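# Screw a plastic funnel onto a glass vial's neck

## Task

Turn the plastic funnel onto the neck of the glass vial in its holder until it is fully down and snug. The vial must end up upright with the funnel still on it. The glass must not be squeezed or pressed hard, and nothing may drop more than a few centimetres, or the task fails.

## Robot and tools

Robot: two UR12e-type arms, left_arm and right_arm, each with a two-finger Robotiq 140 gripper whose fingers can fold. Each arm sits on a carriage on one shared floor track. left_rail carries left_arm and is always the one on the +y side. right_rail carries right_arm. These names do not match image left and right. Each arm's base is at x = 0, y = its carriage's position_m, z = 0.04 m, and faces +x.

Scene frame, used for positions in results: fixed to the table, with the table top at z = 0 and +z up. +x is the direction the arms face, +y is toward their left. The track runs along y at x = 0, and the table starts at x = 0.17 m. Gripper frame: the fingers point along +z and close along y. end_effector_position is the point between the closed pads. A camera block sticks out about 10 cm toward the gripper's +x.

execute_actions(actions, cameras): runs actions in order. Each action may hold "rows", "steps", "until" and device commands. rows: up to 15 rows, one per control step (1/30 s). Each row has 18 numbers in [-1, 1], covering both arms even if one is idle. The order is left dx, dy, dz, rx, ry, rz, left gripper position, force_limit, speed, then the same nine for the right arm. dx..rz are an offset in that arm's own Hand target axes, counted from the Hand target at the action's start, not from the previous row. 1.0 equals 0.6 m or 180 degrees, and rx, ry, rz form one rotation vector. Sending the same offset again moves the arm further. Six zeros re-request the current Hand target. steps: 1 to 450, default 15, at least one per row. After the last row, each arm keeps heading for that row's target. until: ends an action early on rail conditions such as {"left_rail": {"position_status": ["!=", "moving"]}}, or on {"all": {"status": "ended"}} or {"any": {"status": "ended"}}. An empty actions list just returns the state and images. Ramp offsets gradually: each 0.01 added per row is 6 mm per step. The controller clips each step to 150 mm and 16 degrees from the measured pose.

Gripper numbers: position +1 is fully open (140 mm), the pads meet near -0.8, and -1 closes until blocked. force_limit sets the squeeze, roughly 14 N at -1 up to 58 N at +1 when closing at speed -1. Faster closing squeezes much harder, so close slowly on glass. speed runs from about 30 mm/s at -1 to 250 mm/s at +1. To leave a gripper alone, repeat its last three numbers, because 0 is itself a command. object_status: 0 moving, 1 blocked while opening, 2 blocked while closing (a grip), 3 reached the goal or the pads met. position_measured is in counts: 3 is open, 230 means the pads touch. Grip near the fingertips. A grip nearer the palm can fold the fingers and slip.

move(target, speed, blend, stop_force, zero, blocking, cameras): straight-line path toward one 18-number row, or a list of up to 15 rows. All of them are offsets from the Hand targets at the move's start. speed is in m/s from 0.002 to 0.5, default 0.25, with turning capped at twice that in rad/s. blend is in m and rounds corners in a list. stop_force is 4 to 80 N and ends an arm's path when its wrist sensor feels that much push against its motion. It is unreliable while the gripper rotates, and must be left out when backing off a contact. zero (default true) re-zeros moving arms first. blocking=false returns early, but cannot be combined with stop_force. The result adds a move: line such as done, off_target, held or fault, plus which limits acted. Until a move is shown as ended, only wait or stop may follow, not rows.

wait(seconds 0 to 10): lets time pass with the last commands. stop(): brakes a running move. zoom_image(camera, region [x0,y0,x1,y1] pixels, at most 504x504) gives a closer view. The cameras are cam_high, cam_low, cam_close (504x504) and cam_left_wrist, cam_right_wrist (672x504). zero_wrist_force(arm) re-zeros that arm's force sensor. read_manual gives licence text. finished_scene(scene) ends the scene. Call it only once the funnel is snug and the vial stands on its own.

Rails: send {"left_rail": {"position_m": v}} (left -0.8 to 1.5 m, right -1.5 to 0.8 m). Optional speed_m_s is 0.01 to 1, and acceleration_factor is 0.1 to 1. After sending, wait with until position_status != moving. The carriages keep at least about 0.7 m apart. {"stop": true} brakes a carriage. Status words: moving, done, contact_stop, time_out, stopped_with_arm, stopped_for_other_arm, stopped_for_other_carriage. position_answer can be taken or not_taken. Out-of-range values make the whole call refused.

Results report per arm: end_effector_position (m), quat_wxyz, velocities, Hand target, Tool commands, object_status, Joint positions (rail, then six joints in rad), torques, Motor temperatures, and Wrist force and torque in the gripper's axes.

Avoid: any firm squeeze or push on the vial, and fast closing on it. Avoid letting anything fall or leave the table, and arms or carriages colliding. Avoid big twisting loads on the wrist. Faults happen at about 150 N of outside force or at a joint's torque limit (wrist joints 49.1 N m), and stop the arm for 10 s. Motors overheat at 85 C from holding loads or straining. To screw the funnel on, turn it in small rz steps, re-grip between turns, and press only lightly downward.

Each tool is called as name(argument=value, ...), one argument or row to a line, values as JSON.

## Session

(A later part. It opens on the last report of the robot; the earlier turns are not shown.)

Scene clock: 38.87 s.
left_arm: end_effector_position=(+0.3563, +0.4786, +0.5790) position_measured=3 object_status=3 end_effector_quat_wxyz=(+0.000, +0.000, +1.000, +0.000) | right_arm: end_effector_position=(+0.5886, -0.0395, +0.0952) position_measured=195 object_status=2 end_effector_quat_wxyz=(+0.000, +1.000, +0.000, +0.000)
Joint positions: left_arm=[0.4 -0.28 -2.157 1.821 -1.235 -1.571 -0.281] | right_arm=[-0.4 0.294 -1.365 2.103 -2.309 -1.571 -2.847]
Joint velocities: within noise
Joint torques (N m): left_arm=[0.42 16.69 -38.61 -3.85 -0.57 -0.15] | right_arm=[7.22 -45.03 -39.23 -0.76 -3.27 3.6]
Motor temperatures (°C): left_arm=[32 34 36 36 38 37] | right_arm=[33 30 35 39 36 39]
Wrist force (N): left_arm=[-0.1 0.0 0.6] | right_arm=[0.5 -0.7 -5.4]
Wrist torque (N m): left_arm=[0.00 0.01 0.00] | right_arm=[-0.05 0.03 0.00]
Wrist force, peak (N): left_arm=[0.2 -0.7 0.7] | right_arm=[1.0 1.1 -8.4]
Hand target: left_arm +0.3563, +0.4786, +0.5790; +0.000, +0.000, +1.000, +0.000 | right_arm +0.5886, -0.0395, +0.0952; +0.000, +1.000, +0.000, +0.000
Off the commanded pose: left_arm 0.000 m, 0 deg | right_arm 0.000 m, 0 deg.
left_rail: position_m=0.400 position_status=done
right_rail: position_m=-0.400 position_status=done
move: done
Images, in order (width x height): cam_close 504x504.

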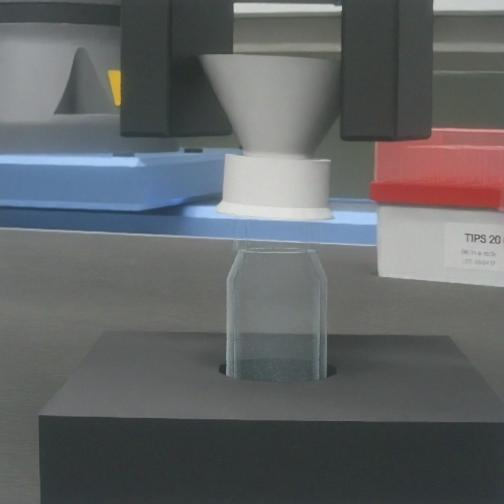

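move(
  target=[
    [0,0,0,0,0,0,1,1,1,0,0,0.0017,0,0,0.889,-1,-0.1,-1],
    [0,0,0,0,0,0,1,1,1,0,0,0.0034,0,0,-0.222,-1,-0.1,-1],
  ],
  speed=0.5,
  blend=[0.001,0],
  cameras=["cam_close"],
)

Scene clock: 46.30 s.
left_arm: end_effector_position=(+0.3563, +0.4786, +0.5790) position_measured=3 object_status=3 end_effector_quat_wxyz=(+0.000, +0.000, +1.000, +0.000) | right_arm: end_effector_position=(+0.5886, -0.0395, +0.0932) position_measured=195 object_status=2 end_effector_quat_wxyz=(+0.000, +0.940, +0.342, +0.000)
Joint positions: left_arm=[0.4 -0.28 -2.157 1.821 -1.235 -1.571 -0.281] | right_arm=[-0.4 0.294 -1.362 2.105 -2.313 -1.571 2.739]
Joint velocities: within noise
Joint torques (N m): left_arm=[-0.5 13.41 -38.16 -3.62 -0.56 -0.23] | right_arm=[8.21 -44.6 -39.18 -1.09 -3.02 3]
Motor temperatures (°C): left_arm=[32 34 36 36 38 37] | right_arm=[33 30 35 39 36 38]
Wrist force (N): left_arm=[0.0 -0.2 0.2] | right_arm=[0.4 -0.5 -6.1]
Wrist torque (N m): left_arm=[-0.04 -0.01 0.00] | right_arm=[-0.07 -0.08 0.01]
Wrist force, peak (N): left_arm=[0.7 -0.4 0.5] | right_arm=[1.0 -1.4 -9.1]
Hand target: left_arm +0.3563, +0.4786, +0.5790; +0.000, +0.000, +1.000, +0.000 | right_arm +0.5886, -0.0395, +0.0932; +0.000, +0.940, +0.342, +0.000
Off the commanded pose: left_arm 0.000 m, 0 deg | right_arm 0.000 m, 0 deg.
left_rail: position_m=0.400 position_status=done
right_rail: position_m=-0.400 position_status=done
move: done; blend cut to 0 m at target 1
Images, in order (width x height): cam_close 504x504.

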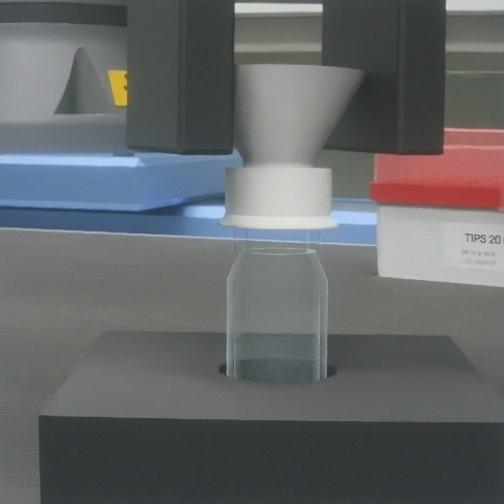

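move(
  target=[
    [0,0,0,0,0,0,1,1,1,0,0,0.0007,0,0,0.555,-1,-0.1,-1],
    [0,0,0,0,0,0,1,1,1,0,0,0.0014,0,0,-0.9,-1,-0.1,-1],
  ],
  speed=0.5,
  cameras=["cam_close"],
)

zoom_image(
  camera="cam_close",
  region=[190, 50, 390, 280],
)

Scene clock: 51.87 s.
left_arm: end_effector_position=(+0.3563, +0.4786, +0.5790) position_measured=3 object_status=3 end_effector_quat_wxyz=(+0.000, +0.000, +1.000, +0.000) | right_arm: end_effector_position=(+0.5886, -0.0395, +0.0923) position_measured=195 object_status=2 end_effector_quat_wxyz=(+0.000, -0.191, +0.982, +0.000)
Joint positions: left_arm=[0.4 -0.28 -2.157 1.821 -1.235 -1.571 -0.281] | right_arm=[-0.4 0.294 -1.361 2.105 -2.315 -1.571 6.194]
Joint velocities: within noise
Joint torques (N m): left_arm=[1.91 16.9 -37.22 -3.73 -0.91 -0.45] | right_arm=[7.68 -48.26 -42.22 -1.66 -2.77 2.41]
Motor temperatures (°C): left_arm=[32 34 36 36 38 37] | right_arm=[33 30 35 39 36 38]
Wrist force (N): left_arm=[0.0 0.2 0.2] | right_arm=[0.1 -0.2 0.1]
Wrist torque (N m): left_arm=[0.04 0.01 0.00] | right_arm=[-0.06 -0.08 0.01]
Wrist force, peak (N): left_arm=[0.6 -0.4 0.6] | right_arm=[0.0 -0.2 -8.4]
Hand target: left_arm +0.3563, +0.4786, +0.5790; +0.000, +0.000, +1.000, +0.000 | right_arm +0.5886, -0.0395, +0.0923; +0.000, -0.190, +0.982, +0.000
Off the commanded pose: left_arm 0.000 m, 0 deg | right_arm 0.000 m, 0 deg.
left_rail: position_m=0.400 position_status=done
right_rail: position_m=-0.400 position_status=done
move: done
Images, in order (width x height): cam_close 504x504.

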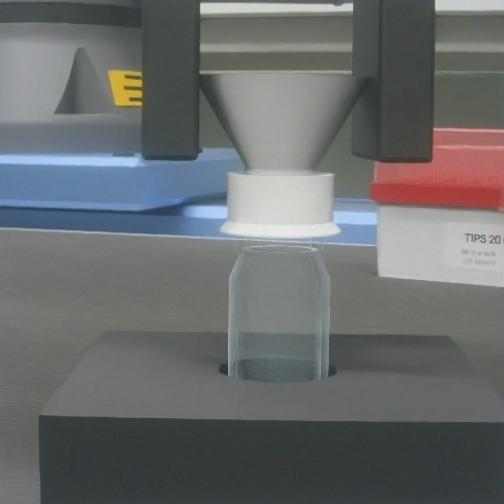

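Scaled by 2.191 from the camera's 504x504 image, which has a finer 720x720 frame.

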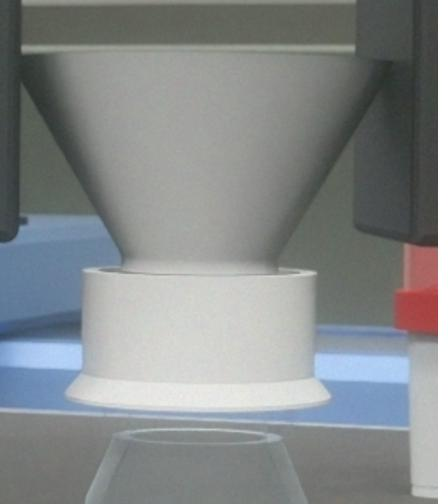

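move(
  target=[0,0,0,0,0,0,1,1,1,0,0,0,0,0,0,-0.1,-0.1,-1],
  cameras=["cam_close"],
)

execute_actions(
  actions=[
    {"rows":[[0,0,0,0,0,0,1,1,1,0,0,0,0,0,-0.01,-0.1,-0.1,-1],[0,0,0,0,0,0,1,1,1,0,0,0,0,0,-0.03,-0.1,-0.1,-1],[0,0,0,0,0,0,1,1,1,0,0,0,0,0,-0.055,-0.1,-0.1,-1],[0,0,0,0,0,0,1,1,1,0,0,0,0,0,-0.08,-0.1,-0.1,-1],[0,0,0,0,0,0,1,1,1,0,0,0,0,0,-0.105,-0.1,-0.1,-1],[0,0,0,0,0,0,1,1,1,0,0,0,0,0,-0.13,-0.1,-0.1,-1],[0,0,0,0,0,0,1,1,1,0,0,0,0,0,-0.155,-0.1,-0.1,-1],[0,0,0,0,0,0,1,1,1,0,0,0,0,0,-0.18,-0.1,-0.1,-1],[0,0,0,0,0,0,1,1,1,0,0,0,0,0,-0.205,-0.1,-0.1,-1],[0,0,0,0,0,0,1,1,1,0,0,0,0,0,-0.23,-0.1,-0.1,-1],[0,0,0,0,0,0,1,1,1,0,0,0,0,0,-0.255,-0.1,-0.1,-1],[0,0,0,0,0,0,1,1,1,0,0,0,0,0,-0.28,-0.1,-0.1,-1],[0,0,0,0,0,0,1,1,1,0,0,0,0,0,-0.305,-0.1,-0.1,-1],[0,0,0,0,0,0,1,1,1,0,0,0,0,0,-0.33,-0.1,-0.1,-1],[0,0,0,0,0,0,1,1,1,0,0,0,0,0,-0.355,-0.1,-0.1,-1]],"steps":15},
    {"rows":[[0,0,0,0,0,0,1,1,1,0,0,0,0,0,-0.025,-0.1,-0.1,-1],[0,0,0,0,0,0,1,1,1,0,0,0,0,0,-0.05,-0.1,-0.1,-1],[0,0,0,0,0,0,1,1,1,0,0,0,0,0,-0.075,-0.1,-0.1,-1],[0,0,0,0,0,0,1,1,1,0,0,0,0,0,-0.1,-0.1,-0.1,-1],[0,0,0,0,0,0,1,1,1,0,0,0,0,0,-0.125,-0.1,-0.1,-1],[0,0,0,0,0,0,1,1,1,0,0,0,0,0,-0.15,-0.1,-0.1,-1],[0,0,0,0,0,0,1,1,1,0,0,0,0,0,-0.175,-0.1,-0.1,-1],[0,0,0,0,0,0,1,1,1,0,0,0,0,0,-0.2,-0.1,-0.1,-1],[0,0,0,0,0,0,1,1,1,0,0,0,0,0,-0.225,-0.1,-0.1,-1],[0,0,0,0,0,0,1,1,1,0,0,0,0,0,-0.25,-0.1,-0.1,-1],[0,0,0,0,0,0,1,1,1,0,0,0,0,0,-0.275,-0.1,-0.1,-1],[0,0,0,0,0,0,1,1,1,0,0,0,0,0,-0.3,-0.1,-0.1,-1],[0,0,0,0,0,0,1,1,1,0,0,0,0,0,-0.325,-0.1,-0.1,-1],[0,0,0,0,0,0,1,1,1,0,0,0,0,0,-0.35,-0.1,-0.1,-1],[0,0,0,0,0,0,1,1,1,0,0,0,0,0,-0.375,-0.1,-0.1,-1]],"steps":15},
  ],
  cameras=["cam_close"],
)

Scene clock: 56.77 s.
left_arm: end_effector_position=(+0.3563, +0.4786, +0.5790) position_measured=3 object_status=3 end_effector_quat_wxyz=(+0.000, +0.000, +1.000, +0.000) | right_arm: end_effector_position=(+0.5886, -0.0395, +0.0923) position_measured=141 object_status=0 end_effector_quat_wxyz=(+0.000, -0.190, +0.982, +0.000)
Joint positions: left_arm=[0.4 -0.28 -2.157 1.821 -1.235 -1.571 -0.281] | right_arm=[-0.4 0.295 -1.361 2.105 -2.315 -1.571 6.194]
Joint velocities: within noise
Joint torques (N m): left_arm=[-0.38 15.01 -37.04 -3.42 -0.94 -0.43] | right_arm=[5.95 -50.56 -35.7 -4.54 -2.38 2.99]
Motor temperatures (°C): left_arm=[32 34 36 36 38 37] | right_arm=[33 30 35 39 36 38]
Wrist force (N): left_arm=[0.0 -0.1 0.1] | right_arm=[0.3 0.1 0.5]
Wrist torque (N m): left_arm=[-0.03 0.01 0.00] | right_arm=[-0.02 -0.06 0.01]
Wrist force, peak (N): left_arm=[0.1 -0.7 0.5] | right_arm=[0.6 -0.5 0.6]
Hand target: left_arm +0.3563, +0.4786, +0.5790; +0.000, +0.000, +1.000, +0.000 | right_arm +0.5886, -0.0395, +0.0923; +0.000, -0.190, +0.982, +0.000
Off the commanded pose: left_arm 0.000 m, 0 deg | right_arm 0.000 m, 0 deg.
left_rail: position_m=0.400 position_status=done
right_rail: position_m=-0.400 position_status=done
move: done
Images, in order (width x height): cam_close 504x504.

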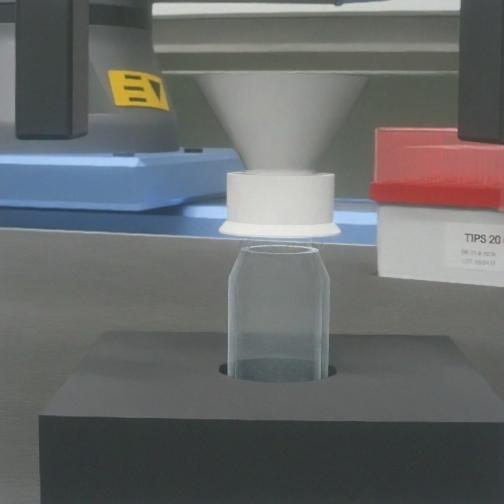

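Scene clock: 58.33 s.
left_arm: end_effector_position=(+0.3563, +0.4786, +0.5790) position_measured=3 object_status=3 end_effector_quat_wxyz=(+0.000, +0.000, +1.000, +0.000) | right_arm: end_effector_position=(+0.5886, -0.0394, +0.0923) position_measured=141 object_status=3 end_effector_quat_wxyz=(+0.008, +0.814, -0.581, +0.015)
Joint positions: left_arm=[0.4 -0.28 -2.157 1.821 -1.235 -1.571 -0.28] | right_arm=[-0.4 0.312 -1.358 2.104 -2.321 -1.605 4.693]
Joint velocities: within noise
Joint torques (N m): left_arm=[-0.57 12.56 -38.96 -3.95 -0.8 -0.24] | right_arm=[7.69 -49.67 -29.73 -7.63 -3.36 -2.75]
Motor temperatures (°C): left_arm=[32 34 36 36 38 37] | right_arm=[33 30 35 39 36 38]
Wrist force (N): left_arm=[-0.4 0.2 -0.1] | right_arm=[0.6 0.0 0.0]
Wrist torque (N m): left_arm=[0.04 0.09 0.00] | right_arm=[-0.02 -0.11 0.00]
Wrist force, peak (N): left_arm=[0.6 -0.5 0.5] | right_arm=[1.1 -0.1 0.6]
Hand target: left_arm +0.3563, +0.4786, +0.5790; +0.000, +0.000, +1.000, +0.000 | right_arm +0.5886, -0.0395, +0.0923; +0.004, +0.821, -0.570, +0.010
Off the commanded pose: left_arm 0.000 m, 0 deg | right_arm 0.000 m, 26 deg; orientation clipped; orientation clipped at the end of an earlier action of this call.
left_rail: position_m=0.400 position_status=done
right_rail: position_m=-0.400 position_status=done
Images, in order (width x height): cam_close 504x504.

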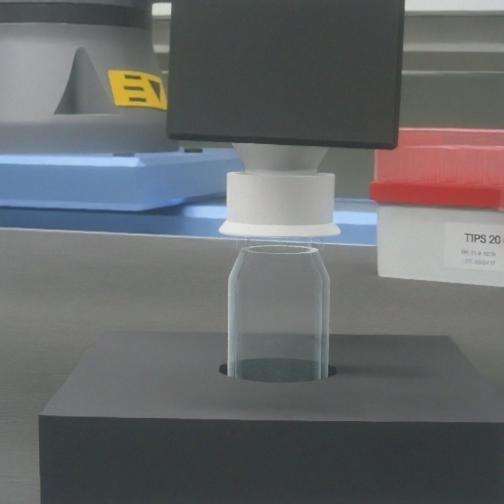

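move(
  target=[
    [0,0,0,0,0,0,1,1,1,0,0,0,0.0075,-0.0049,-0.778,-0.1,-0.1,-1],
    [0,0,0,0,0,0,1,1,1,0,0,0,-0.0059,-0.0045,0.444,-0.1,-0.1,-1],
  ],
  speed=0.5,
  cameras=[],
)

move(
  target=[0,0,0,0,0,0,1,1,1,0,0,0,0,0,0,-1,-0.05,-1],
  cameras=["cam_close","cam_right_wrist"],
)

Scene clock: 66.53 s.
left_arm: end_effector_position=(+0.3563, +0.4786, +0.5790) position_measured=3 object_status=3 end_effector_quat_wxyz=(+0.000, +0.000, +1.000, +0.000) | right_arm: end_effector_position=(+0.5886, -0.0395, +0.0923) position_measured=141 object_status=3 end_effector_quat_wxyz=(+0.000, -0.263, +0.965, +0.000)
Joint positions: left_arm=[0.4 -0.28 -2.157 1.821 -1.235 -1.571 -0.281] | right_arm=[-0.4 0.295 -1.361 2.105 -2.314 -1.572 -0.238]
Joint velocities: within noise
Joint torques (N m): left_arm=[0.26 16.13 -38.4 -3.83 -0.91 -0.54] | right_arm=[-13.46 -77.76 -30.09 -1.7 3.75 -3.06]
Motor temperatures (°C): left_arm=[32 34 36 36 38 37] | right_arm=[33 30 35 39 36 38]
Wrist force (N): left_arm=[0.2 -0.4 0.5] | right_arm=[0.8 0.2 0.4]
Wrist torque (N m): left_arm=[-0.08 -0.04 0.00] | right_arm=[0.01 -0.17 0.01]
Wrist force, peak (N): left_arm=[0.2 -0.4 0.7] | right_arm=[1.1 -0.2 -0.2]
Hand target: left_arm +0.3563, +0.4786, +0.5790; +0.000, +0.000, +1.000, +0.000 | right_arm +0.5886, -0.0395, +0.0923; +0.000, -0.263, +0.965, +0.000
Off the commanded pose: left_arm 0.000 m, 0 deg | right_arm 0.000 m, 0 deg.
left_rail: position_m=0.400 position_status=done
right_rail: position_m=-0.400 position_status=done
move: done
No camera images: "cameras" was empty.

Scene clock: 68.00 s.
left_arm: end_effector_position=(+0.3563, +0.4786, +0.5790) position_measured=3 object_status=3 end_effector_quat_wxyz=(+0.000, +0.000, +1.000, +0.000) | right_arm: end_effector_position=(+0.5886, -0.0395, +0.0923) position_measured=195 object_status=0 end_effector_quat_wxyz=(+0.000, -0.263, +0.965, +0.000)
Joint positions: left_arm=[0.4 -0.28 -2.157 1.821 -1.235 -1.571 -0.28] | right_arm=[-0.4 0.295 -1.361 2.105 -2.314 -1.572 -0.238]
Joint velocities: within noise
Joint torques (N m): left_arm=[-2.5 14.25 -37.6 -4.17 -0.76 -0.3] | right_arm=[-14.14 -76.43 -32.56 -2.69 3.73 -3.19]
Motor temperatures (°C): left_arm=[32 34 36 36 38 37] | right_arm=[33 30 35 39 36 38]
Wrist force (N): left_arm=[0.2 -0.4 0.1] | right_arm=[0.1 0.0 -0.7]
Wrist torque (N m): left_arm=[-0.08 -0.03 0.00] | right_arm=[-0.02 -0.02 0.01]
Wrist force, peak (N): left_arm=[0.1 0.0 0.9] | right_arm=[0.6 0.1 -1.2]
Hand target: left_arm +0.3563, +0.4786, +0.5790; +0.000, +0.000, +1.000, +0.000 | right_arm +0.5886, -0.0395, +0.0923; +0.000, -0.263, +0.965, +0.000
Off the commanded pose: left_arm 0.000 m, 0 deg | right_arm 0.000 m, 0 deg.
left_rail: position_m=0.400 position_status=done
right_rail: position_m=-0.400 position_status=done
move: done
Images, in order (width x height): cam_close 504x504, cam_right_wrist 672x504.

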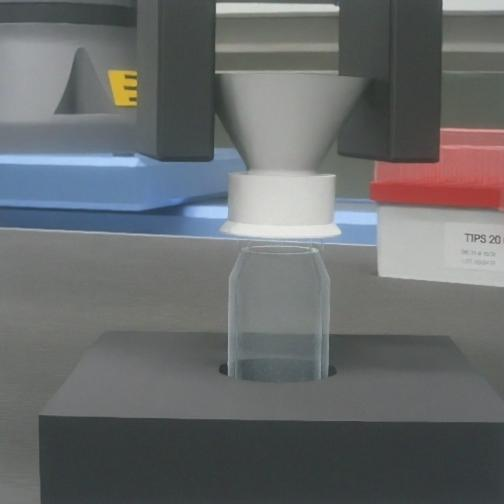

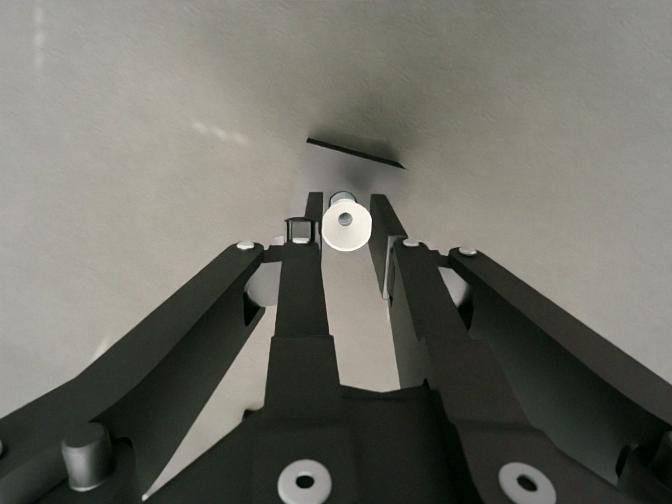

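move(
  target=[
    [0,0,0,0,0,0,1,1,1,0,0,0.0013,0,0,0.75,-1,-0.05,-1],
    [0,0,0,0,0,0,1,1,1,0,0,0.0027,0,0,-0.5,-1,-0.05,-1],
  ],
  speed=0.5,
  cameras=["cam_close"],
)

zoom_image(
  camera="cam_close",
  region=[190, 50, 390, 280],
)

Scene clock: 74.70 s.
left_arm: end_effector_position=(+0.3563, +0.4786, +0.5790) position_measured=3 object_status=3 end_effector_quat_wxyz=(+0.000, +0.000, +1.000, +0.000) | right_arm: end_effector_position=(+0.5886, -0.0395, +0.0907) position_measured=195 object_status=2 end_effector_quat_wxyz=(+0.000, +0.868, -0.496, +0.000)
Joint positions: left_arm=[0.4 -0.28 -2.157 1.821 -1.235 -1.571 -0.281] | right_arm=[-0.4 0.295 -1.359 2.106 -2.317 -1.572 4.474]
Joint velocities: within noise
Joint torques (N m): left_arm=[-1.71 12.96 -38.76 -3.36 -0.56 -0.58] | right_arm=[8.45 -45.65 -38.91 -0.43 -3.31 3.32]
Motor temperatures (°C): left_arm=[32 34 36 36 38 37] | right_arm=[33 30 35 39 36 38]
Wrist force (N): left_arm=[0.2 -0.2 -0.1] | right_arm=[0.3 -1.3 -5.4]
Wrist torque (N m): left_arm=[-0.05 -0.03 0.00] | right_arm=[-0.07 -0.05 -0.01]
Wrist force, peak (N): left_arm=[0.1 -0.3 1.0] | right_arm=[1.2 -0.8 -6.5]
Hand target: left_arm +0.3563, +0.4786, +0.5790; +0.000, +0.000, +1.000, +0.000 | right_arm +0.5886, -0.0395, +0.0907; +0.000, +0.868, -0.496, +0.000
Off the commanded pose: left_arm 0.000 m, 0 deg | right_arm 0.000 m, 0 deg.
left_rail: position_m=0.400 position_status=done
right_rail: position_m=-0.400 position_status=done
move: done
Images, in order (width x height): cam_close 504x504.

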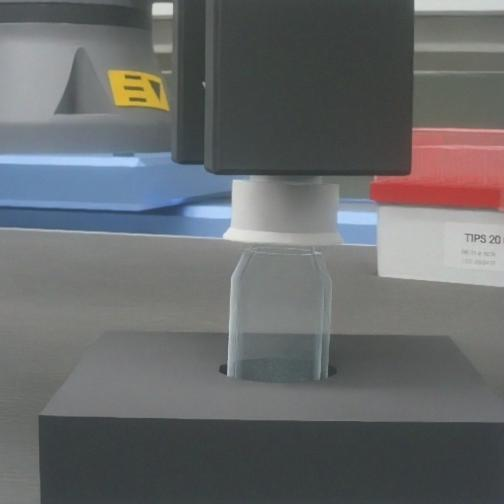

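Scaled by 2.191 from the camera's 504x504 image, which has a finer 720x720 frame.

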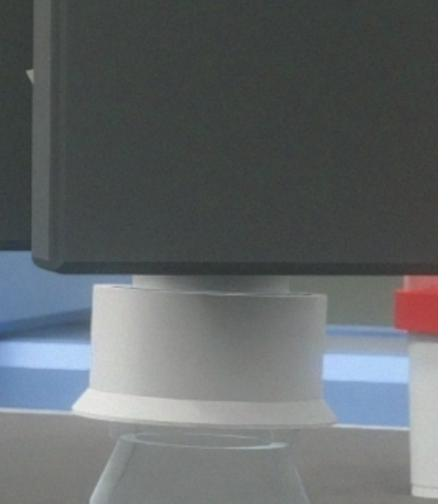

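move(
  target=[0,0,0,0,0,0,1,1,1,0,0,0.0009,0,0,0.555,-1,-0.05,-1],
  speed=0.5,
  cameras=["cam_close"],
)

zoom_image(
  camera="cam_close",
  region=[190, 50, 390, 280],
)

Scene clock: 78.57 s.
left_arm: end_effector_position=(+0.3563, +0.4786, +0.5790) position_measured=3 object_status=3 end_effector_quat_wxyz=(+0.000, +0.000, +1.000, +0.000) | right_arm: end_effector_position=(+0.5886, -0.0395, +0.0902) position_measured=195 object_status=2 end_effector_quat_wxyz=(+0.000, -0.179, +0.984, +0.000)
Joint positions: left_arm=[0.4 -0.28 -2.157 1.821 -1.235 -1.571 -0.281] | right_arm=[-0.4 0.295 -1.358 2.106 -2.318 -1.572 6.218]
Joint velocities: within noise
Joint torques (N m): left_arm=[0.47 15.17 -37.65 -4.17 -1.12 -0.69] | right_arm=[6.19 -44.04 -38.41 -0.59 -3.48 3.44]
Motor temperatures (°C): left_arm=[32 34 36 36 38 37] | right_arm=[33 30 35 39 36 38]
Wrist force (N): left_arm=[0.5 -0.3 0.3] | right_arm=[0.2 0.4 -7.7]
Wrist torque (N m): left_arm=[-0.07 -0.12 0.00] | right_arm=[-0.16 -0.07 -0.05]
Wrist force, peak (N): left_arm=[0.2 0.4 0.9] | right_arm=[-0.1 0.0 -9.7]
Hand target: left_arm +0.3563, +0.4786, +0.5790; +0.000, +0.000, +1.000, +0.000 | right_arm +0.5886, -0.0395, +0.0902; +0.000, -0.179, +0.984, +0.000
Off the commanded pose: left_arm 0.000 m, 0 deg | right_arm 0.000 m, 0 deg.
left_rail: position_m=0.400 position_status=done
right_rail: position_m=-0.400 position_status=done
move: done
Images, in order (width x height): cam_close 504x504.

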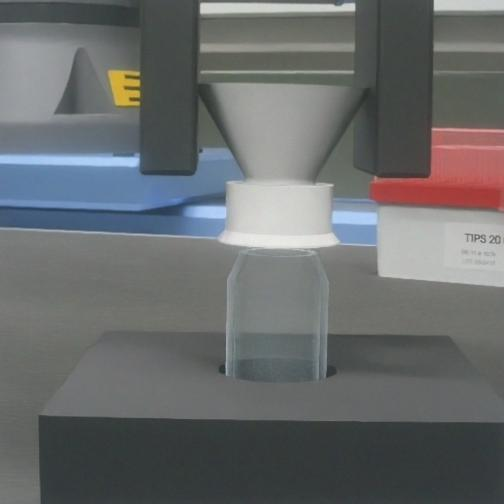

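Scaled by 2.191 from the camera's 504x504 image, which has a finer 720x720 frame.

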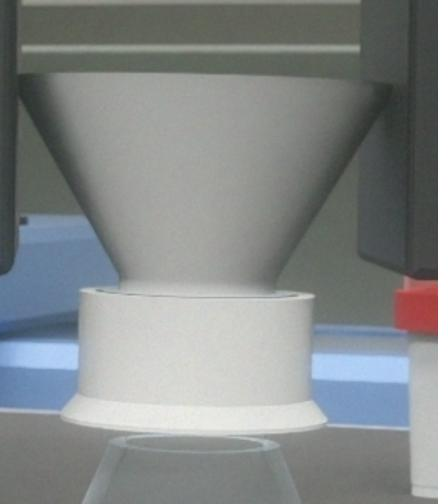

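move(
  target=[
    [0,0,0,0,0,0,1,1,1,0,0,0,0,0,0,-0.25,-0.05,-1],
    [0,0,0,0,0,0,1,1,1,0,0,0,0,0,-0.5,-0.25,-0.05,-1],
    [0,0,0,0,0,0,1,1,1,0,0,0.0003,0,0,-0.97,-0.25,-0.05,-1],
    [0,0,0,0,0,0,1,1,1,0,0,0.0003,0,0,-0.97,-1,-0.04,-1],
  ],
  speed=0.5,
  cameras=[],
)

move(
  target=[0,0,0,0,0,0,1,1,1,0,0,0.0006,0,0,0.95,-1,-0.04,-1],
  speed=0.5,
  cameras=["cam_close"],
)

zoom_image(
  camera="cam_close",
  region=[190, 50, 390, 280],
)

Scene clock: 85.23 s.
left_arm: end_effector_position=(+0.3563, +0.4786, +0.5790) position_measured=3 object_status=3 end_effector_quat_wxyz=(+0.000, +0.000, +1.000, +0.000) | right_arm: end_effector_position=(+0.5886, -0.0395, +0.0900) position_measured=195 object_status=0 end_effector_quat_wxyz=(+0.000, +0.991, +0.133, +0.000)
Joint positions: left_arm=[0.4 -0.28 -2.157 1.821 -1.235 -1.571 -0.281] | right_arm=[-0.4 0.295 -1.358 2.106 -2.319 -1.572 3.171]
Joint velocities: within noise
Joint torques (N m): left_arm=[-1.98 15.38 -38.81 -4.16 -0.9 -0.52] | right_arm=[-14.91 -76.47 -31.88 -2.42 3.55 -3.33]
Motor temperatures (°C): left_arm=[32 34 36 36 38 37] | right_arm=[33 30 35 39 36 38]
Wrist force (N): left_arm=[0.1 0.1 0.2] | right_arm=[0.3 -0.4 -1.2]
Wrist torque (N m): left_arm=[0.02 -0.02 0.00] | right_arm=[-0.13 -0.06 0.00]
Wrist force, peak (N): left_arm=[0.6 -0.1 0.7] | right_arm=[0.6 1.0 -7.7]
Hand target: left_arm +0.3563, +0.4786, +0.5790; +0.000, +0.000, +1.000, +0.000 | right_arm +0.5886, -0.0395, +0.0900; +0.000, +0.991, +0.133, +0.000
Off the commanded pose: left_arm 0.000 m, 0 deg | right_arm 0.000 m, 0 deg.
left_rail: position_m=0.400 position_status=done
right_rail: position_m=-0.400 position_status=done
move: done
No camera images: "cameras" was empty.

Scene clock: 88.93 s.
left_arm: end_effector_position=(+0.3563, +0.4786, +0.5790) position_measured=3 object_status=3 end_effector_quat_wxyz=(+0.000, +0.000, +1.000, +0.000) | right_arm: end_effector_position=(+0.5886, -0.0395, +0.0896) position_measured=195 object_status=2 end_effector_quat_wxyz=(+0.000, -0.210, +0.978, +0.000)
Joint positions: left_arm=[0.4 -0.28 -2.157 1.821 -1.235 -1.571 -0.281] | right_arm=[-0.4 0.295 -1.357 2.107 -2.319 -1.572 6.155]
Joint velocities: within noise
Joint torques (N m): left_arm=[-2.66 15.31 -38.23 -3.79 -0.77 -0.21] | right_arm=[7.99 -46.64 -40.5 -1.18 -2.92 3.23]
Motor temperatures (°C): left_arm=[32 34 36 36 38 37] | right_arm=[33 30 35 39 36 38]
Wrist force (N): left_arm=[0.0 -0.1 0.0] | right_arm=[-0.3 -0.9 -2.8]
Wrist torque (N m): left_arm=[-0.02 0.00 0.00] | right_arm=[-0.05 0.01 -0.01]
Wrist force, peak (N): left_arm=[0.5 -0.3 0.6] | right_arm=[0.1 -1.2 -3.9]
Hand target: left_arm +0.3563, +0.4786, +0.5790; +0.000, +0.000, +1.000, +0.000 | right_arm +0.5886, -0.0395, +0.0896; +0.000, -0.210, +0.978, +0.000
Off the commanded pose: left_arm 0.000 m, 0 deg | right_arm 0.000 m, 0 deg.
left_rail: position_m=0.400 position_status=done
right_rail: position_m=-0.400 position_status=done
move: done
Images, in order (width x height): cam_close 504x504.

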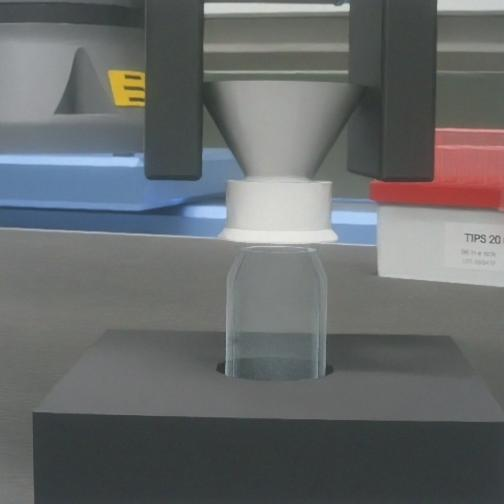

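Scaled by 2.191 from the camera's 504x504 image, which has a finer 720x720 frame.

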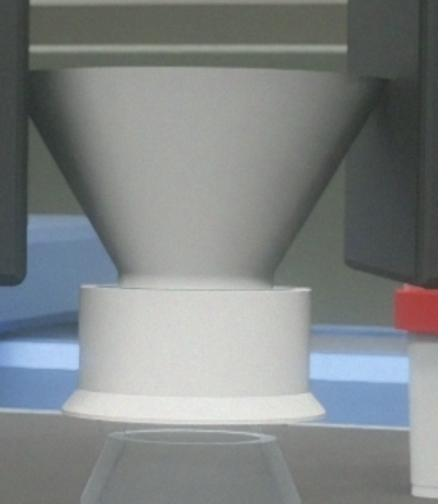

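zoom_image(
  camera="cam_close",
  region=[200, 220, 350, 390],
)

move(
  target=[
    [0,0,0,0,0,0,1,1,1,0,0,0,0,0,0,-0.3,-0.01,-0.6],
    [0,0,0,0,0,0,1,1,1,0,0,0,0,0,-0.5,-0.3,-0.01,-0.6],
    [0,0,0,0,0,0,1,1,1,0,0,0,0,0,-0.97,-0.3,-0.01,-0.6],
    [0,0,0,0,0,0,1,1,1,0,0,0,0,0,-0.97,-1,-0.01,-0.6],
  ],
  speed=0.5,
  cameras=["cam_close"],
)

zoom_image(
  camera="cam_close",
  region=[200, 220, 350, 390],
)

move(
  target=[0,0,0,0,0,0,1,1,1,0,0,0.0003,0,0,0.4,-1,-0.01,-0.6],
  speed=0.5,
  cameras=["cam_close"],
)

zoom_image(
  camera="cam_close",
  region=[200, 220, 350, 390],
)

Scaled by 2.965 from the camera's 504x504 image, which has a finer 720x720 frame.

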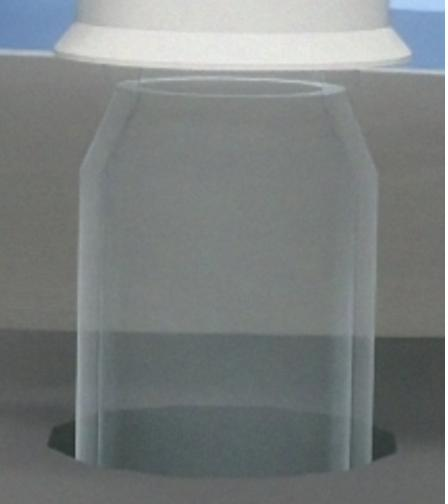

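Scene clock: 96.27 s.
left_arm: end_effector_position=(+0.3563, +0.4786, +0.5790) position_measured=3 object_status=3 end_effector_quat_wxyz=(+0.000, +0.000, +1.000, +0.000) | right_arm: end_effector_position=(+0.5886, -0.0395, +0.0896) position_measured=195 object_status=0 end_effector_quat_wxyz=(+0.000, +0.987, +0.164, +0.000)
Joint positions: left_arm=[0.4 -0.28 -2.157 1.821 -1.235 -1.571 -0.281] | right_arm=[-0.4 0.295 -1.357 2.107 -2.319 -1.572 3.108]
Joint velocities: within noise
Joint torques (N m): left_arm=[-0.51 15.48 -38.02 -3.57 -1.43 -0.54] | right_arm=[-13.21 -75.66 -30.3 -2.22 3.46 -2.98]
Motor temperatures (°C): left_arm=[32 34 36 36 38 37] | right_arm=[33 30 35 39 36 38]
Wrist force (N): left_arm=[0.2 0.2 0.6] | right_arm=[0.0 -0.8 -1.4]
Wrist torque (N m): left_arm=[0.03 -0.04 0.00] | right_arm=[-0.15 0.00 0.00]
Wrist force, peak (N): left_arm=[0.3 -0.4 0.8] | right_arm=[0.1 -0.9 -3.6]
Hand target: left_arm +0.3563, +0.4786, +0.5790; +0.000, +0.000, +1.000, +0.000 | right_arm +0.5886, -0.0395, +0.0896; +0.000, +0.987, +0.164, +0.000
Off the commanded pose: left_arm 0.000 m, 0 deg | right_arm 0.000 m, 0 deg.
left_rail: position_m=0.400 position_status=done
right_rail: position_m=-0.400 position_status=done
move: done
Images, in order (width x height): cam_close 504x504.

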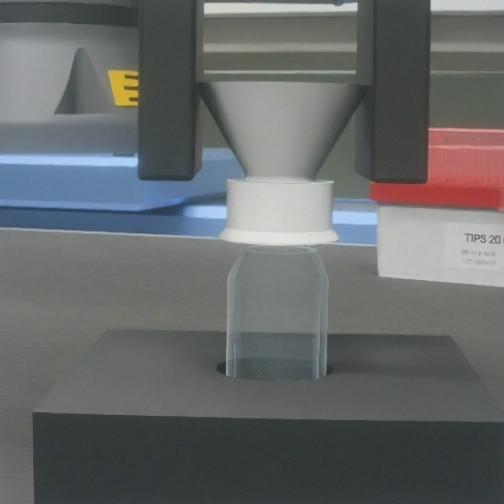

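Scaled by 2.965 from the camera's 504x504 image, which has a finer 720x720 frame.

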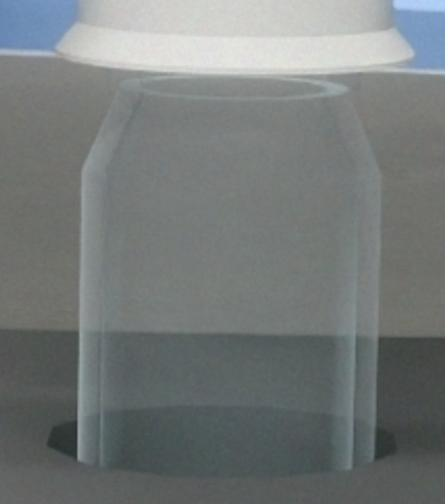

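Scene clock: 98.23 s.
left_arm: end_effector_position=(+0.3563, +0.4786, +0.5790) position_measured=3 object_status=3 end_effector_quat_wxyz=(+0.000, +0.000, +1.000, +0.000) | right_arm: end_effector_position=(+0.5886, -0.0395, +0.0894) position_measured=195 object_status=2 end_effector_quat_wxyz=(+0.000, +0.894, -0.447, +0.000)
Joint positions: left_arm=[0.4 -0.28 -2.157 1.821 -1.235 -1.571 -0.281] | right_arm=[-0.4 0.295 -1.357 2.107 -2.32 -1.572 4.364]
Joint velocities: within noise
Joint torques (N m): left_arm=[-1.95 16.99 -37.63 -3.97 -1.12 -0.04] | right_arm=[7.65 -47.04 -40.11 -0.96 -3.51 3.56]
Motor temperatures (°C): left_arm=[32 34 36 36 38 37] | right_arm=[33 30 35 39 36 38]
Wrist force (N): left_arm=[0.1 -0.1 0.5] | right_arm=[0.5 -1.4 -2.2]
Wrist torque (N m): left_arm=[-0.01 -0.03 0.00] | right_arm=[0.08 -0.07 -0.01]
Wrist force, peak (N): left_arm=[0.5 -0.2 0.8] | right_arm=[0.1 -0.3 -2.8]
Hand target: left_arm +0.3563, +0.4786, +0.5790; +0.000, +0.000, +1.000, +0.000 | right_arm +0.5886, -0.0395, +0.0894; +0.000, +0.894, -0.447, +0.000
Off the commanded pose: left_arm 0.000 m, 0 deg | right_arm 0.000 m, 0 deg.
left_rail: position_m=0.400 position_status=done
right_rail: position_m=-0.400 position_status=done
move: done
Images, in order (width x height): cam_close 504x504.

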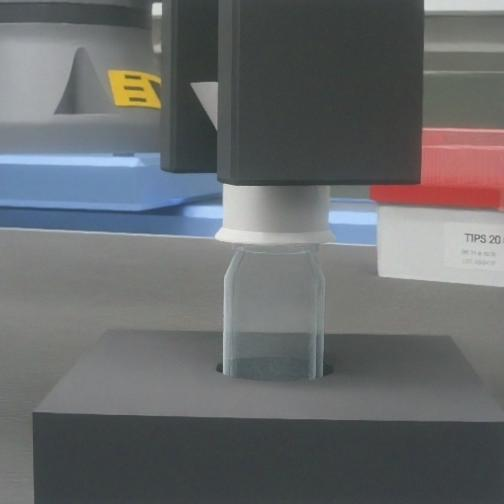

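Scaled by 2.965 from the camera's 504x504 image, which has a finer 720x720 frame.

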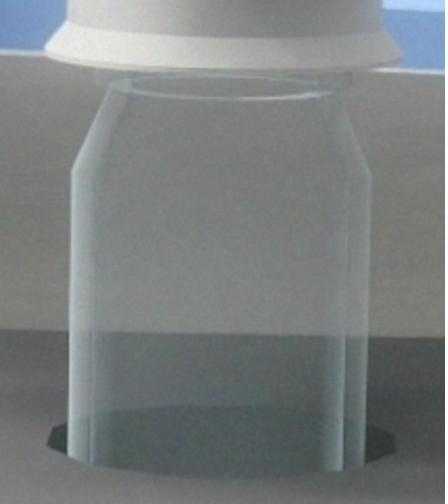

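move(
  target=[0,0,0,0,0,0,1,1,1,0,0,0.0006,0,0,0.59,-1,-0.01,-0.6],
  speed=0.5,
  cameras=["cam_close"],
)

zoom_image(
  camera="cam_close",
  region=[200, 220, 350, 390],
)

Scene clock: 101.43 s.
left_arm: end_effector_position=(+0.3563, +0.4786, +0.5790) position_measured=3 object_status=3 end_effector_quat_wxyz=(+0.000, +0.000, +1.000, +0.000) | right_arm: end_effector_position=(+0.5886, -0.0395, +0.0891) position_measured=195 object_status=2 end_effector_quat_wxyz=(+0.000, -0.179, +0.984, +0.000)
Joint positions: left_arm=[0.4 -0.28 -2.157 1.821 -1.235 -1.571 -0.28] | right_arm=[-0.4 0.295 -1.357 2.107 -2.321 -1.572 6.218]
Joint velocities: within noise
Joint torques (N m): left_arm=[-2.76 15.24 -38.57 -3.9 -1.26 -0.34] | right_arm=[7.81 -45.27 -39.19 -0.87 -2.59 3.22]
Motor temperatures (°C): left_arm=[32 34 36 36 38 37] | right_arm=[33 30 35 39 36 38]
Wrist force (N): left_arm=[0.5 -0.1 0.5] | right_arm=[0.3 -1.1 -6.0]
Wrist torque (N m): left_arm=[-0.02 -0.11 0.00] | right_arm=[-0.03 -0.07 -0.04]
Wrist force, peak (N): left_arm=[0.3 -0.6 0.4] | right_arm=[0.5 -1.4 -7.1]
Hand target: left_arm +0.3563, +0.4786, +0.5790; +0.000, +0.000, +1.000, +0.000 | right_arm +0.5886, -0.0395, +0.0891; +0.000, -0.179, +0.984, +0.000
Off the commanded pose: left_arm 0.000 m, 0 deg | right_arm 0.000 m, 0 deg.
left_rail: position_m=0.400 position_status=done
right_rail: position_m=-0.400 position_status=done
move: done
Images, in order (width x height): cam_close 504x504.

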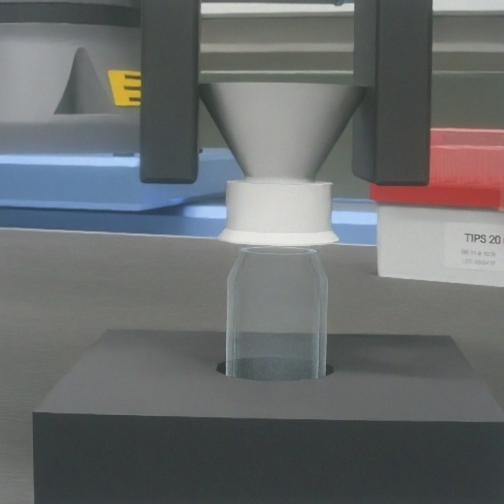

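Scaled by 2.965 from the camera's 504x504 image, which has a finer 720x720 frame.

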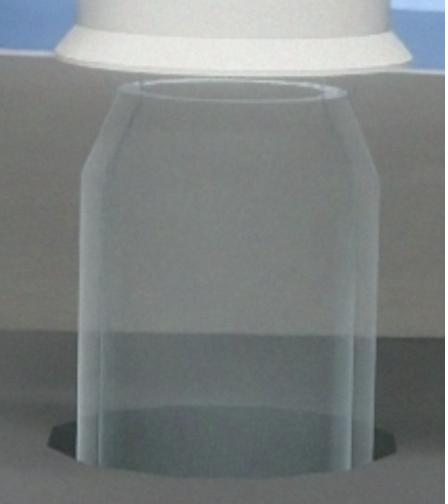

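move(
  target=[
    [0,0,0,0,0,0,1,1,1,0,0,0,0,0,0,-0.3,0,-0.6],
    [0,0,0,0,0,0,1,1,1,0,0,0,0,0,-0.5,-0.3,0,-0.6],
    [0,0,0,0,0,0,1,1,1,0,0,0,0,0,-0.98,-0.3,0,-0.6],
    [0,0,0,0,0,0,1,1,1,0,0,0,0,0,-0.98,-1,-0.01,-0.5],
  ],
  speed=0.5,
  cameras=[],
)

move(
  target=[0,0,0,0,0,0,1,1,1,0,0,0.0011,0,0,0.98,-1,-0.01,-0.5],
  speed=0.5,
  cameras=["cam_close"],
)

zoom_image(
  camera="cam_close",
  region=[200, 220, 350, 390],
)

Scene clock: 107.60 s.
left_arm: end_effector_position=(+0.3563, +0.4786, +0.5790) position_measured=3 object_status=3 end_effector_quat_wxyz=(+0.000, +0.000, +1.000, +0.000) | right_arm: end_effector_position=(+0.5886, -0.0395, +0.0891) position_measured=196 object_status=2 end_effector_quat_wxyz=(+0.000, +0.989, +0.148, +0.000)
Joint positions: left_arm=[0.4 -0.28 -2.157 1.821 -1.235 -1.571 -0.28] | right_arm=[-0.4 0.295 -1.357 2.107 -2.321 -1.572 3.139]
Joint velocities: within noise
Joint torques (N m): left_arm=[-2.65 14.15 -38.23 -3.7 -1.51 -0.01] | right_arm=[-13.85 -76.52 -30.73 -2.24 3.46 -2.9]
Motor temperatures (°C): left_arm=[32 34 36 36 38 37] | right_arm=[33 30 35 39 36 38]
Wrist force (N): left_arm=[0.0 0.2 0.2] | right_arm=[0.1 -0.3 -1.6]
Wrist torque (N m): left_arm=[0.04 -0.01 0.00] | right_arm=[-0.09 -0.01 0.00]
Wrist force, peak (N): left_arm=[0.3 -0.4 0.7] | right_arm=[0.0 -1.1 -6.1]
Hand target: left_arm +0.3563, +0.4786, +0.5790; +0.000, +0.000, +1.000, +0.000 | right_arm +0.5886, -0.0395, +0.0891; +0.000, +0.989, +0.148, +0.000
Off the commanded pose: left_arm 0.000 m, 0 deg | right_arm 0.000 m, 0 deg.
left_rail: position_m=0.400 position_status=done
right_rail: position_m=-0.400 position_status=done
move: done
No camera images: "cameras" was empty.

Scene clock: 111.40 s.
left_arm: end_effector_position=(+0.3563, +0.4786, +0.5790) position_measured=3 object_status=3 end_effector_quat_wxyz=(+0.000, +0.000, +1.000, +0.000) | right_arm: end_effector_position=(+0.5886, -0.0395, +0.0884) position_measured=196 object_status=2 end_effector_quat_wxyz=(+0.000, -0.179, +0.984, +0.000)
Joint positions: left_arm=[0.4 -0.28 -2.157 1.821 -1.235 -1.571 -0.281] | right_arm=[-0.4 0.295 -1.356 2.107 -2.322 -1.572 6.218]
Joint velocities: within noise
Joint torques (N m): left_arm=[-1.21 15.73 -38.87 -3.93 -1.27 -0.13] | right_arm=[7.21 -42.77 -37.72 -0.57 -2.89 2.79]
Motor temperatures (°C): left_arm=[32 34 36 36 38 37] | right_arm=[33 30 35 39 36 38]
Wrist force (N): left_arm=[0.0 0.0 0.5] | right_arm=[-0.1 -0.6 -7.9]
Wrist torque (N m): left_arm=[-0.01 -0.01 -0.01] | right_arm=[0.04 0.02 -0.05]
Wrist force, peak (N): left_arm=[-0.2 0.0 0.7] | right_arm=[-0.2 -1.9 -9.0]
Hand target: left_arm +0.3563, +0.4786, +0.5790; +0.000, +0.000, +1.000, +0.000 | right_arm +0.5886, -0.0395, +0.0884; +0.000, -0.179, +0.984, +0.000
Off the commanded pose: left_arm 0.000 m, 0 deg | right_arm 0.000 m, 0 deg.
left_rail: position_m=0.400 position_status=done
right_rail: position_m=-0.400 position_status=done
move: done
Images, in order (width x height): cam_close 504x504.

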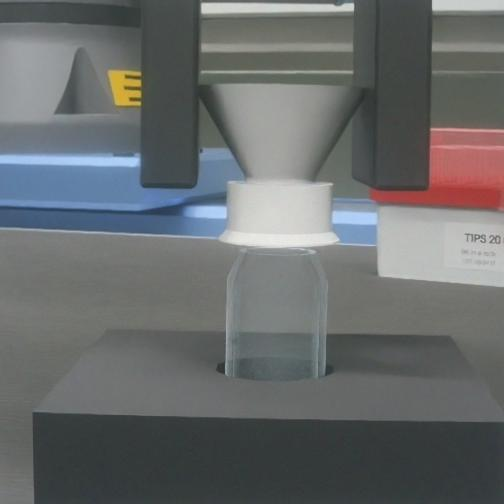

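Scaled by 2.965 from the camera's 504x504 image, which has a finer 720x720 frame.

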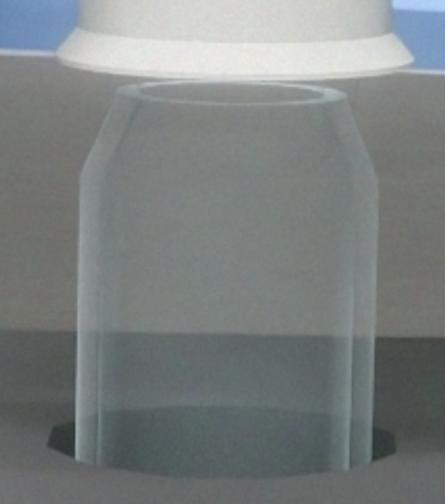

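move(
  target=[
    [0,0,0,0,0,0,1,1,1,0,0,0,0,0,0,-0.3,0,-0.6],
    [0,0,0,0,0,0,1,1,1,0,0,0,0,0,-0.5,-0.3,0,-0.6],
    [0,0,0,0,0,0,1,1,1,0,0,0,0,0,-0.98,-0.3,0,-0.6],
    [0,0,0,0,0,0,1,1,1,0,0,0,0,0,-0.98,-1,0.0,-0.4],
  ],
  speed=0.5,
  cameras=[],
)

move(
  target=[
    [0,0,0,0,0,0,1,1,1,0,0,0.0028,0,0,0.1,-1,0.0,-0.4],
    [0,0,0,0,0,0,1,1,1,0,0,0.0030,0,0,0.98,-1,0.0,-0.4],
  ],
  speed=0.5,
  cameras=["cam_close"],
)

zoom_image(
  camera="cam_close",
  region=[200, 220, 350, 390],
)

Scene clock: 118.83 s.
left_arm: end_effector_position=(+0.3563, +0.4786, +0.5790) position_measured=3 object_status=3 end_effector_quat_wxyz=(+0.000, +0.000, +1.000, +0.000) | right_arm: end_effector_position=(+0.5886, -0.0395, +0.0884) position_measured=197 object_status=0 end_effector_quat_wxyz=(+0.000, +0.989, +0.148, +0.000)
Joint positions: left_arm=[0.4 -0.28 -2.157 1.821 -1.235 -1.571 -0.28] | right_arm=[-0.4 0.295 -1.356 2.107 -2.322 -1.572 3.139]
Joint velocities: within noise
Joint torques (N m): left_arm=[-2.63 13.89 -38.5 -4.04 -1.25 -0.08] | right_arm=[-13.85 -76.05 -30.63 -1.96 3.64 -3.26]
Motor temperatures (°C): left_arm=[32 34 36 36 38 37] | right_arm=[33 30 35 39 36 38]
Wrist force (N): left_arm=[0.2 -0.2 0.2] | right_arm=[0.4 -0.3 -1.1]
Wrist torque (N m): left_arm=[-0.06 -0.04 0.00] | right_arm=[-0.06 -0.11 0.00]
Wrist force, peak (N): left_arm=[0.4 -0.5 0.6] | right_arm=[0.4 -0.8 -8.2]
Hand target: left_arm +0.3563, +0.4786, +0.5790; +0.000, +0.000, +1.000, +0.000 | right_arm +0.5886, -0.0395, +0.0884; +0.000, +0.989, +0.148, +0.000
Off the commanded pose: left_arm 0.000 m, 0 deg | right_arm 0.000 m, 0 deg.
left_rail: position_m=0.400 position_status=done
right_rail: position_m=-0.400 position_status=done
move: done
No camera images: "cameras" was empty.

Scene clock: 123.33 s.
left_arm: end_effector_position=(+0.3563, +0.4786, +0.5790) position_measured=3 object_status=3 end_effector_quat_wxyz=(+0.000, +0.000, +1.000, +0.000) | right_arm: end_effector_position=(+0.5886, -0.0395, +0.0866) position_measured=197 object_status=2 end_effector_quat_wxyz=(+0.000, -0.179, +0.984, +0.000)
Joint positions: left_arm=[0.4 -0.28 -2.157 1.821 -1.235 -1.571 -0.28] | right_arm=[-0.4 0.295 -1.354 2.109 -2.325 -1.572 6.218]
Joint velocities: within noise
Joint torques (N m): left_arm=[-0.46 13.7 -38.65 -3.75 -1.38 -0.26] | right_arm=[7.37 -37.82 -33.74 0.39 -3.14 2.92]
Motor temperatures (°C): left_arm=[32 34 36 36 38 37] | right_arm=[33 30 35 39 36 38]
Wrist force (N): left_arm=[0.0 0.1 0.4] | right_arm=[0.4 0.1 -15.8]
Wrist torque (N m): left_arm=[0.02 0.01 0.00] | right_arm=[-0.15 -0.10 -0.10]
Wrist force, peak (N): left_arm=[0.4 -0.1 0.7] | right_arm=[-0.1 -0.4 -21.7]
Hand target: left_arm +0.3563, +0.4786, +0.5790; +0.000, +0.000, +1.000, +0.000 | right_arm +0.5886, -0.0395, +0.0866; +0.000, -0.179, +0.984, +0.000
Off the commanded pose: left_arm 0.000 m, 0 deg | right_arm 0.000 m, 0 deg.
left_rail: position_m=0.400 position_status=done
right_rail: position_m=-0.400 position_status=done
move: done
Images, in order (width x height): cam_close 504x504.

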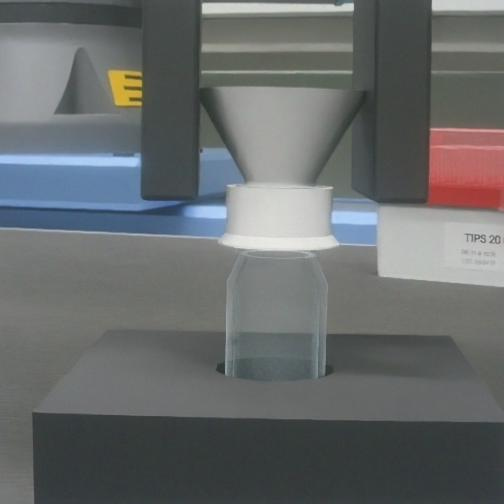

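Scaled by 2.965 from the camera's 504x504 image, which has a finer 720x720 frame.

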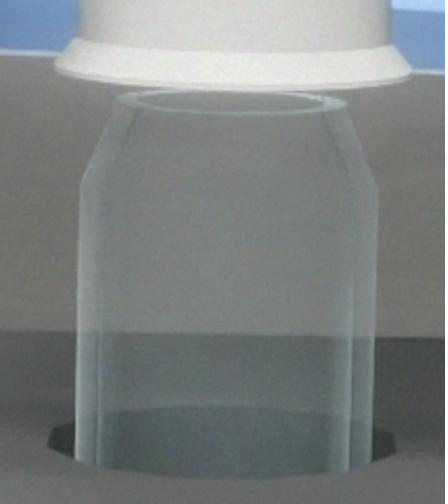

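move(
  target=[
    [0,0,0,0,0,0,1,1,1,0,0,-0.0022,0,0,0,-1,0.0,-0.4],
    [0,0,0,0,0,0,1,1,1,0,0,-0.0022,0,0,0,-0.2,0.0,-0.7],
    [0,0,0,0,0,0,1,1,1,0,0,-0.12,0,0,0,-0.2,0.0,-0.7],
  ],
  speed=0.25,
  cameras=["cam_close","cam_low"],
)

Scene clock: 127.20 s.
left_arm: end_effector_position=(+0.3563, +0.4786, +0.5790) position_measured=3 object_status=3 end_effector_quat_wxyz=(+0.000, +0.000, +1.000, +0.000) | right_arm: end_effector_position=(+0.5886, -0.0394, +0.1585) position_measured=154 object_status=3 end_effector_quat_wxyz=(+0.000, -0.179, +0.984, +0.000)
Joint positions: left_arm=[0.4 -0.28 -2.157 1.821 -1.235 -1.571 -0.28] | right_arm=[-0.4 0.295 -1.438 2.051 -2.183 -1.572 6.218]
Joint velocities: within noise
Joint torques (N m): left_arm=[-0.94 17.8 -39.28 -3.6 -1.75 -0.2] | right_arm=[-9.57 -74.54 -45.99 -1.7 -1.94 -2.71]
Motor temperatures (°C): left_arm=[32 34 36 36 38 37] | right_arm=[33 30 35 39 36 38]
Wrist force (N): left_arm=[0.1 -0.2 0.0] | right_arm=[-0.4 -0.3 0.2]
Wrist torque (N m): left_arm=[-0.05 -0.03 -0.01] | right_arm=[-0.11 0.10 0.01]
Wrist force, peak (N): left_arm=[0.1 -0.6 0.8] | right_arm=[-0.1 0.4 -17.2]
Hand target: left_arm +0.3563, +0.4786, +0.5790; +0.000, +0.000, +1.000, +0.000 | right_arm +0.5886, -0.0394, +0.1586; +0.000, -0.179, +0.984, +0.000
Off the commanded pose: left_arm 0.000 m, 0 deg | right_arm 0.000 m, 0 deg.
left_rail: position_m=0.400 position_status=done
right_rail: position_m=-0.400 position_status=done
move: done
Images, in order (width x height): cam_low 504x504, cam_close 504x504.

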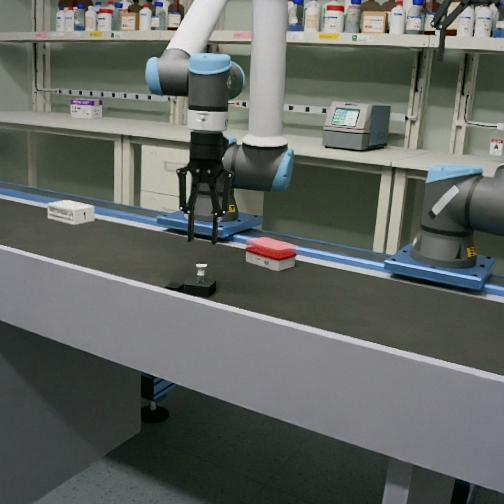

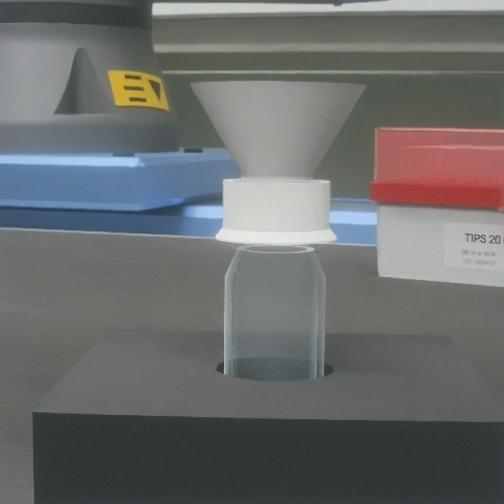

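finished_scene(
  scene=1,
)

The scene is finished: the task was done.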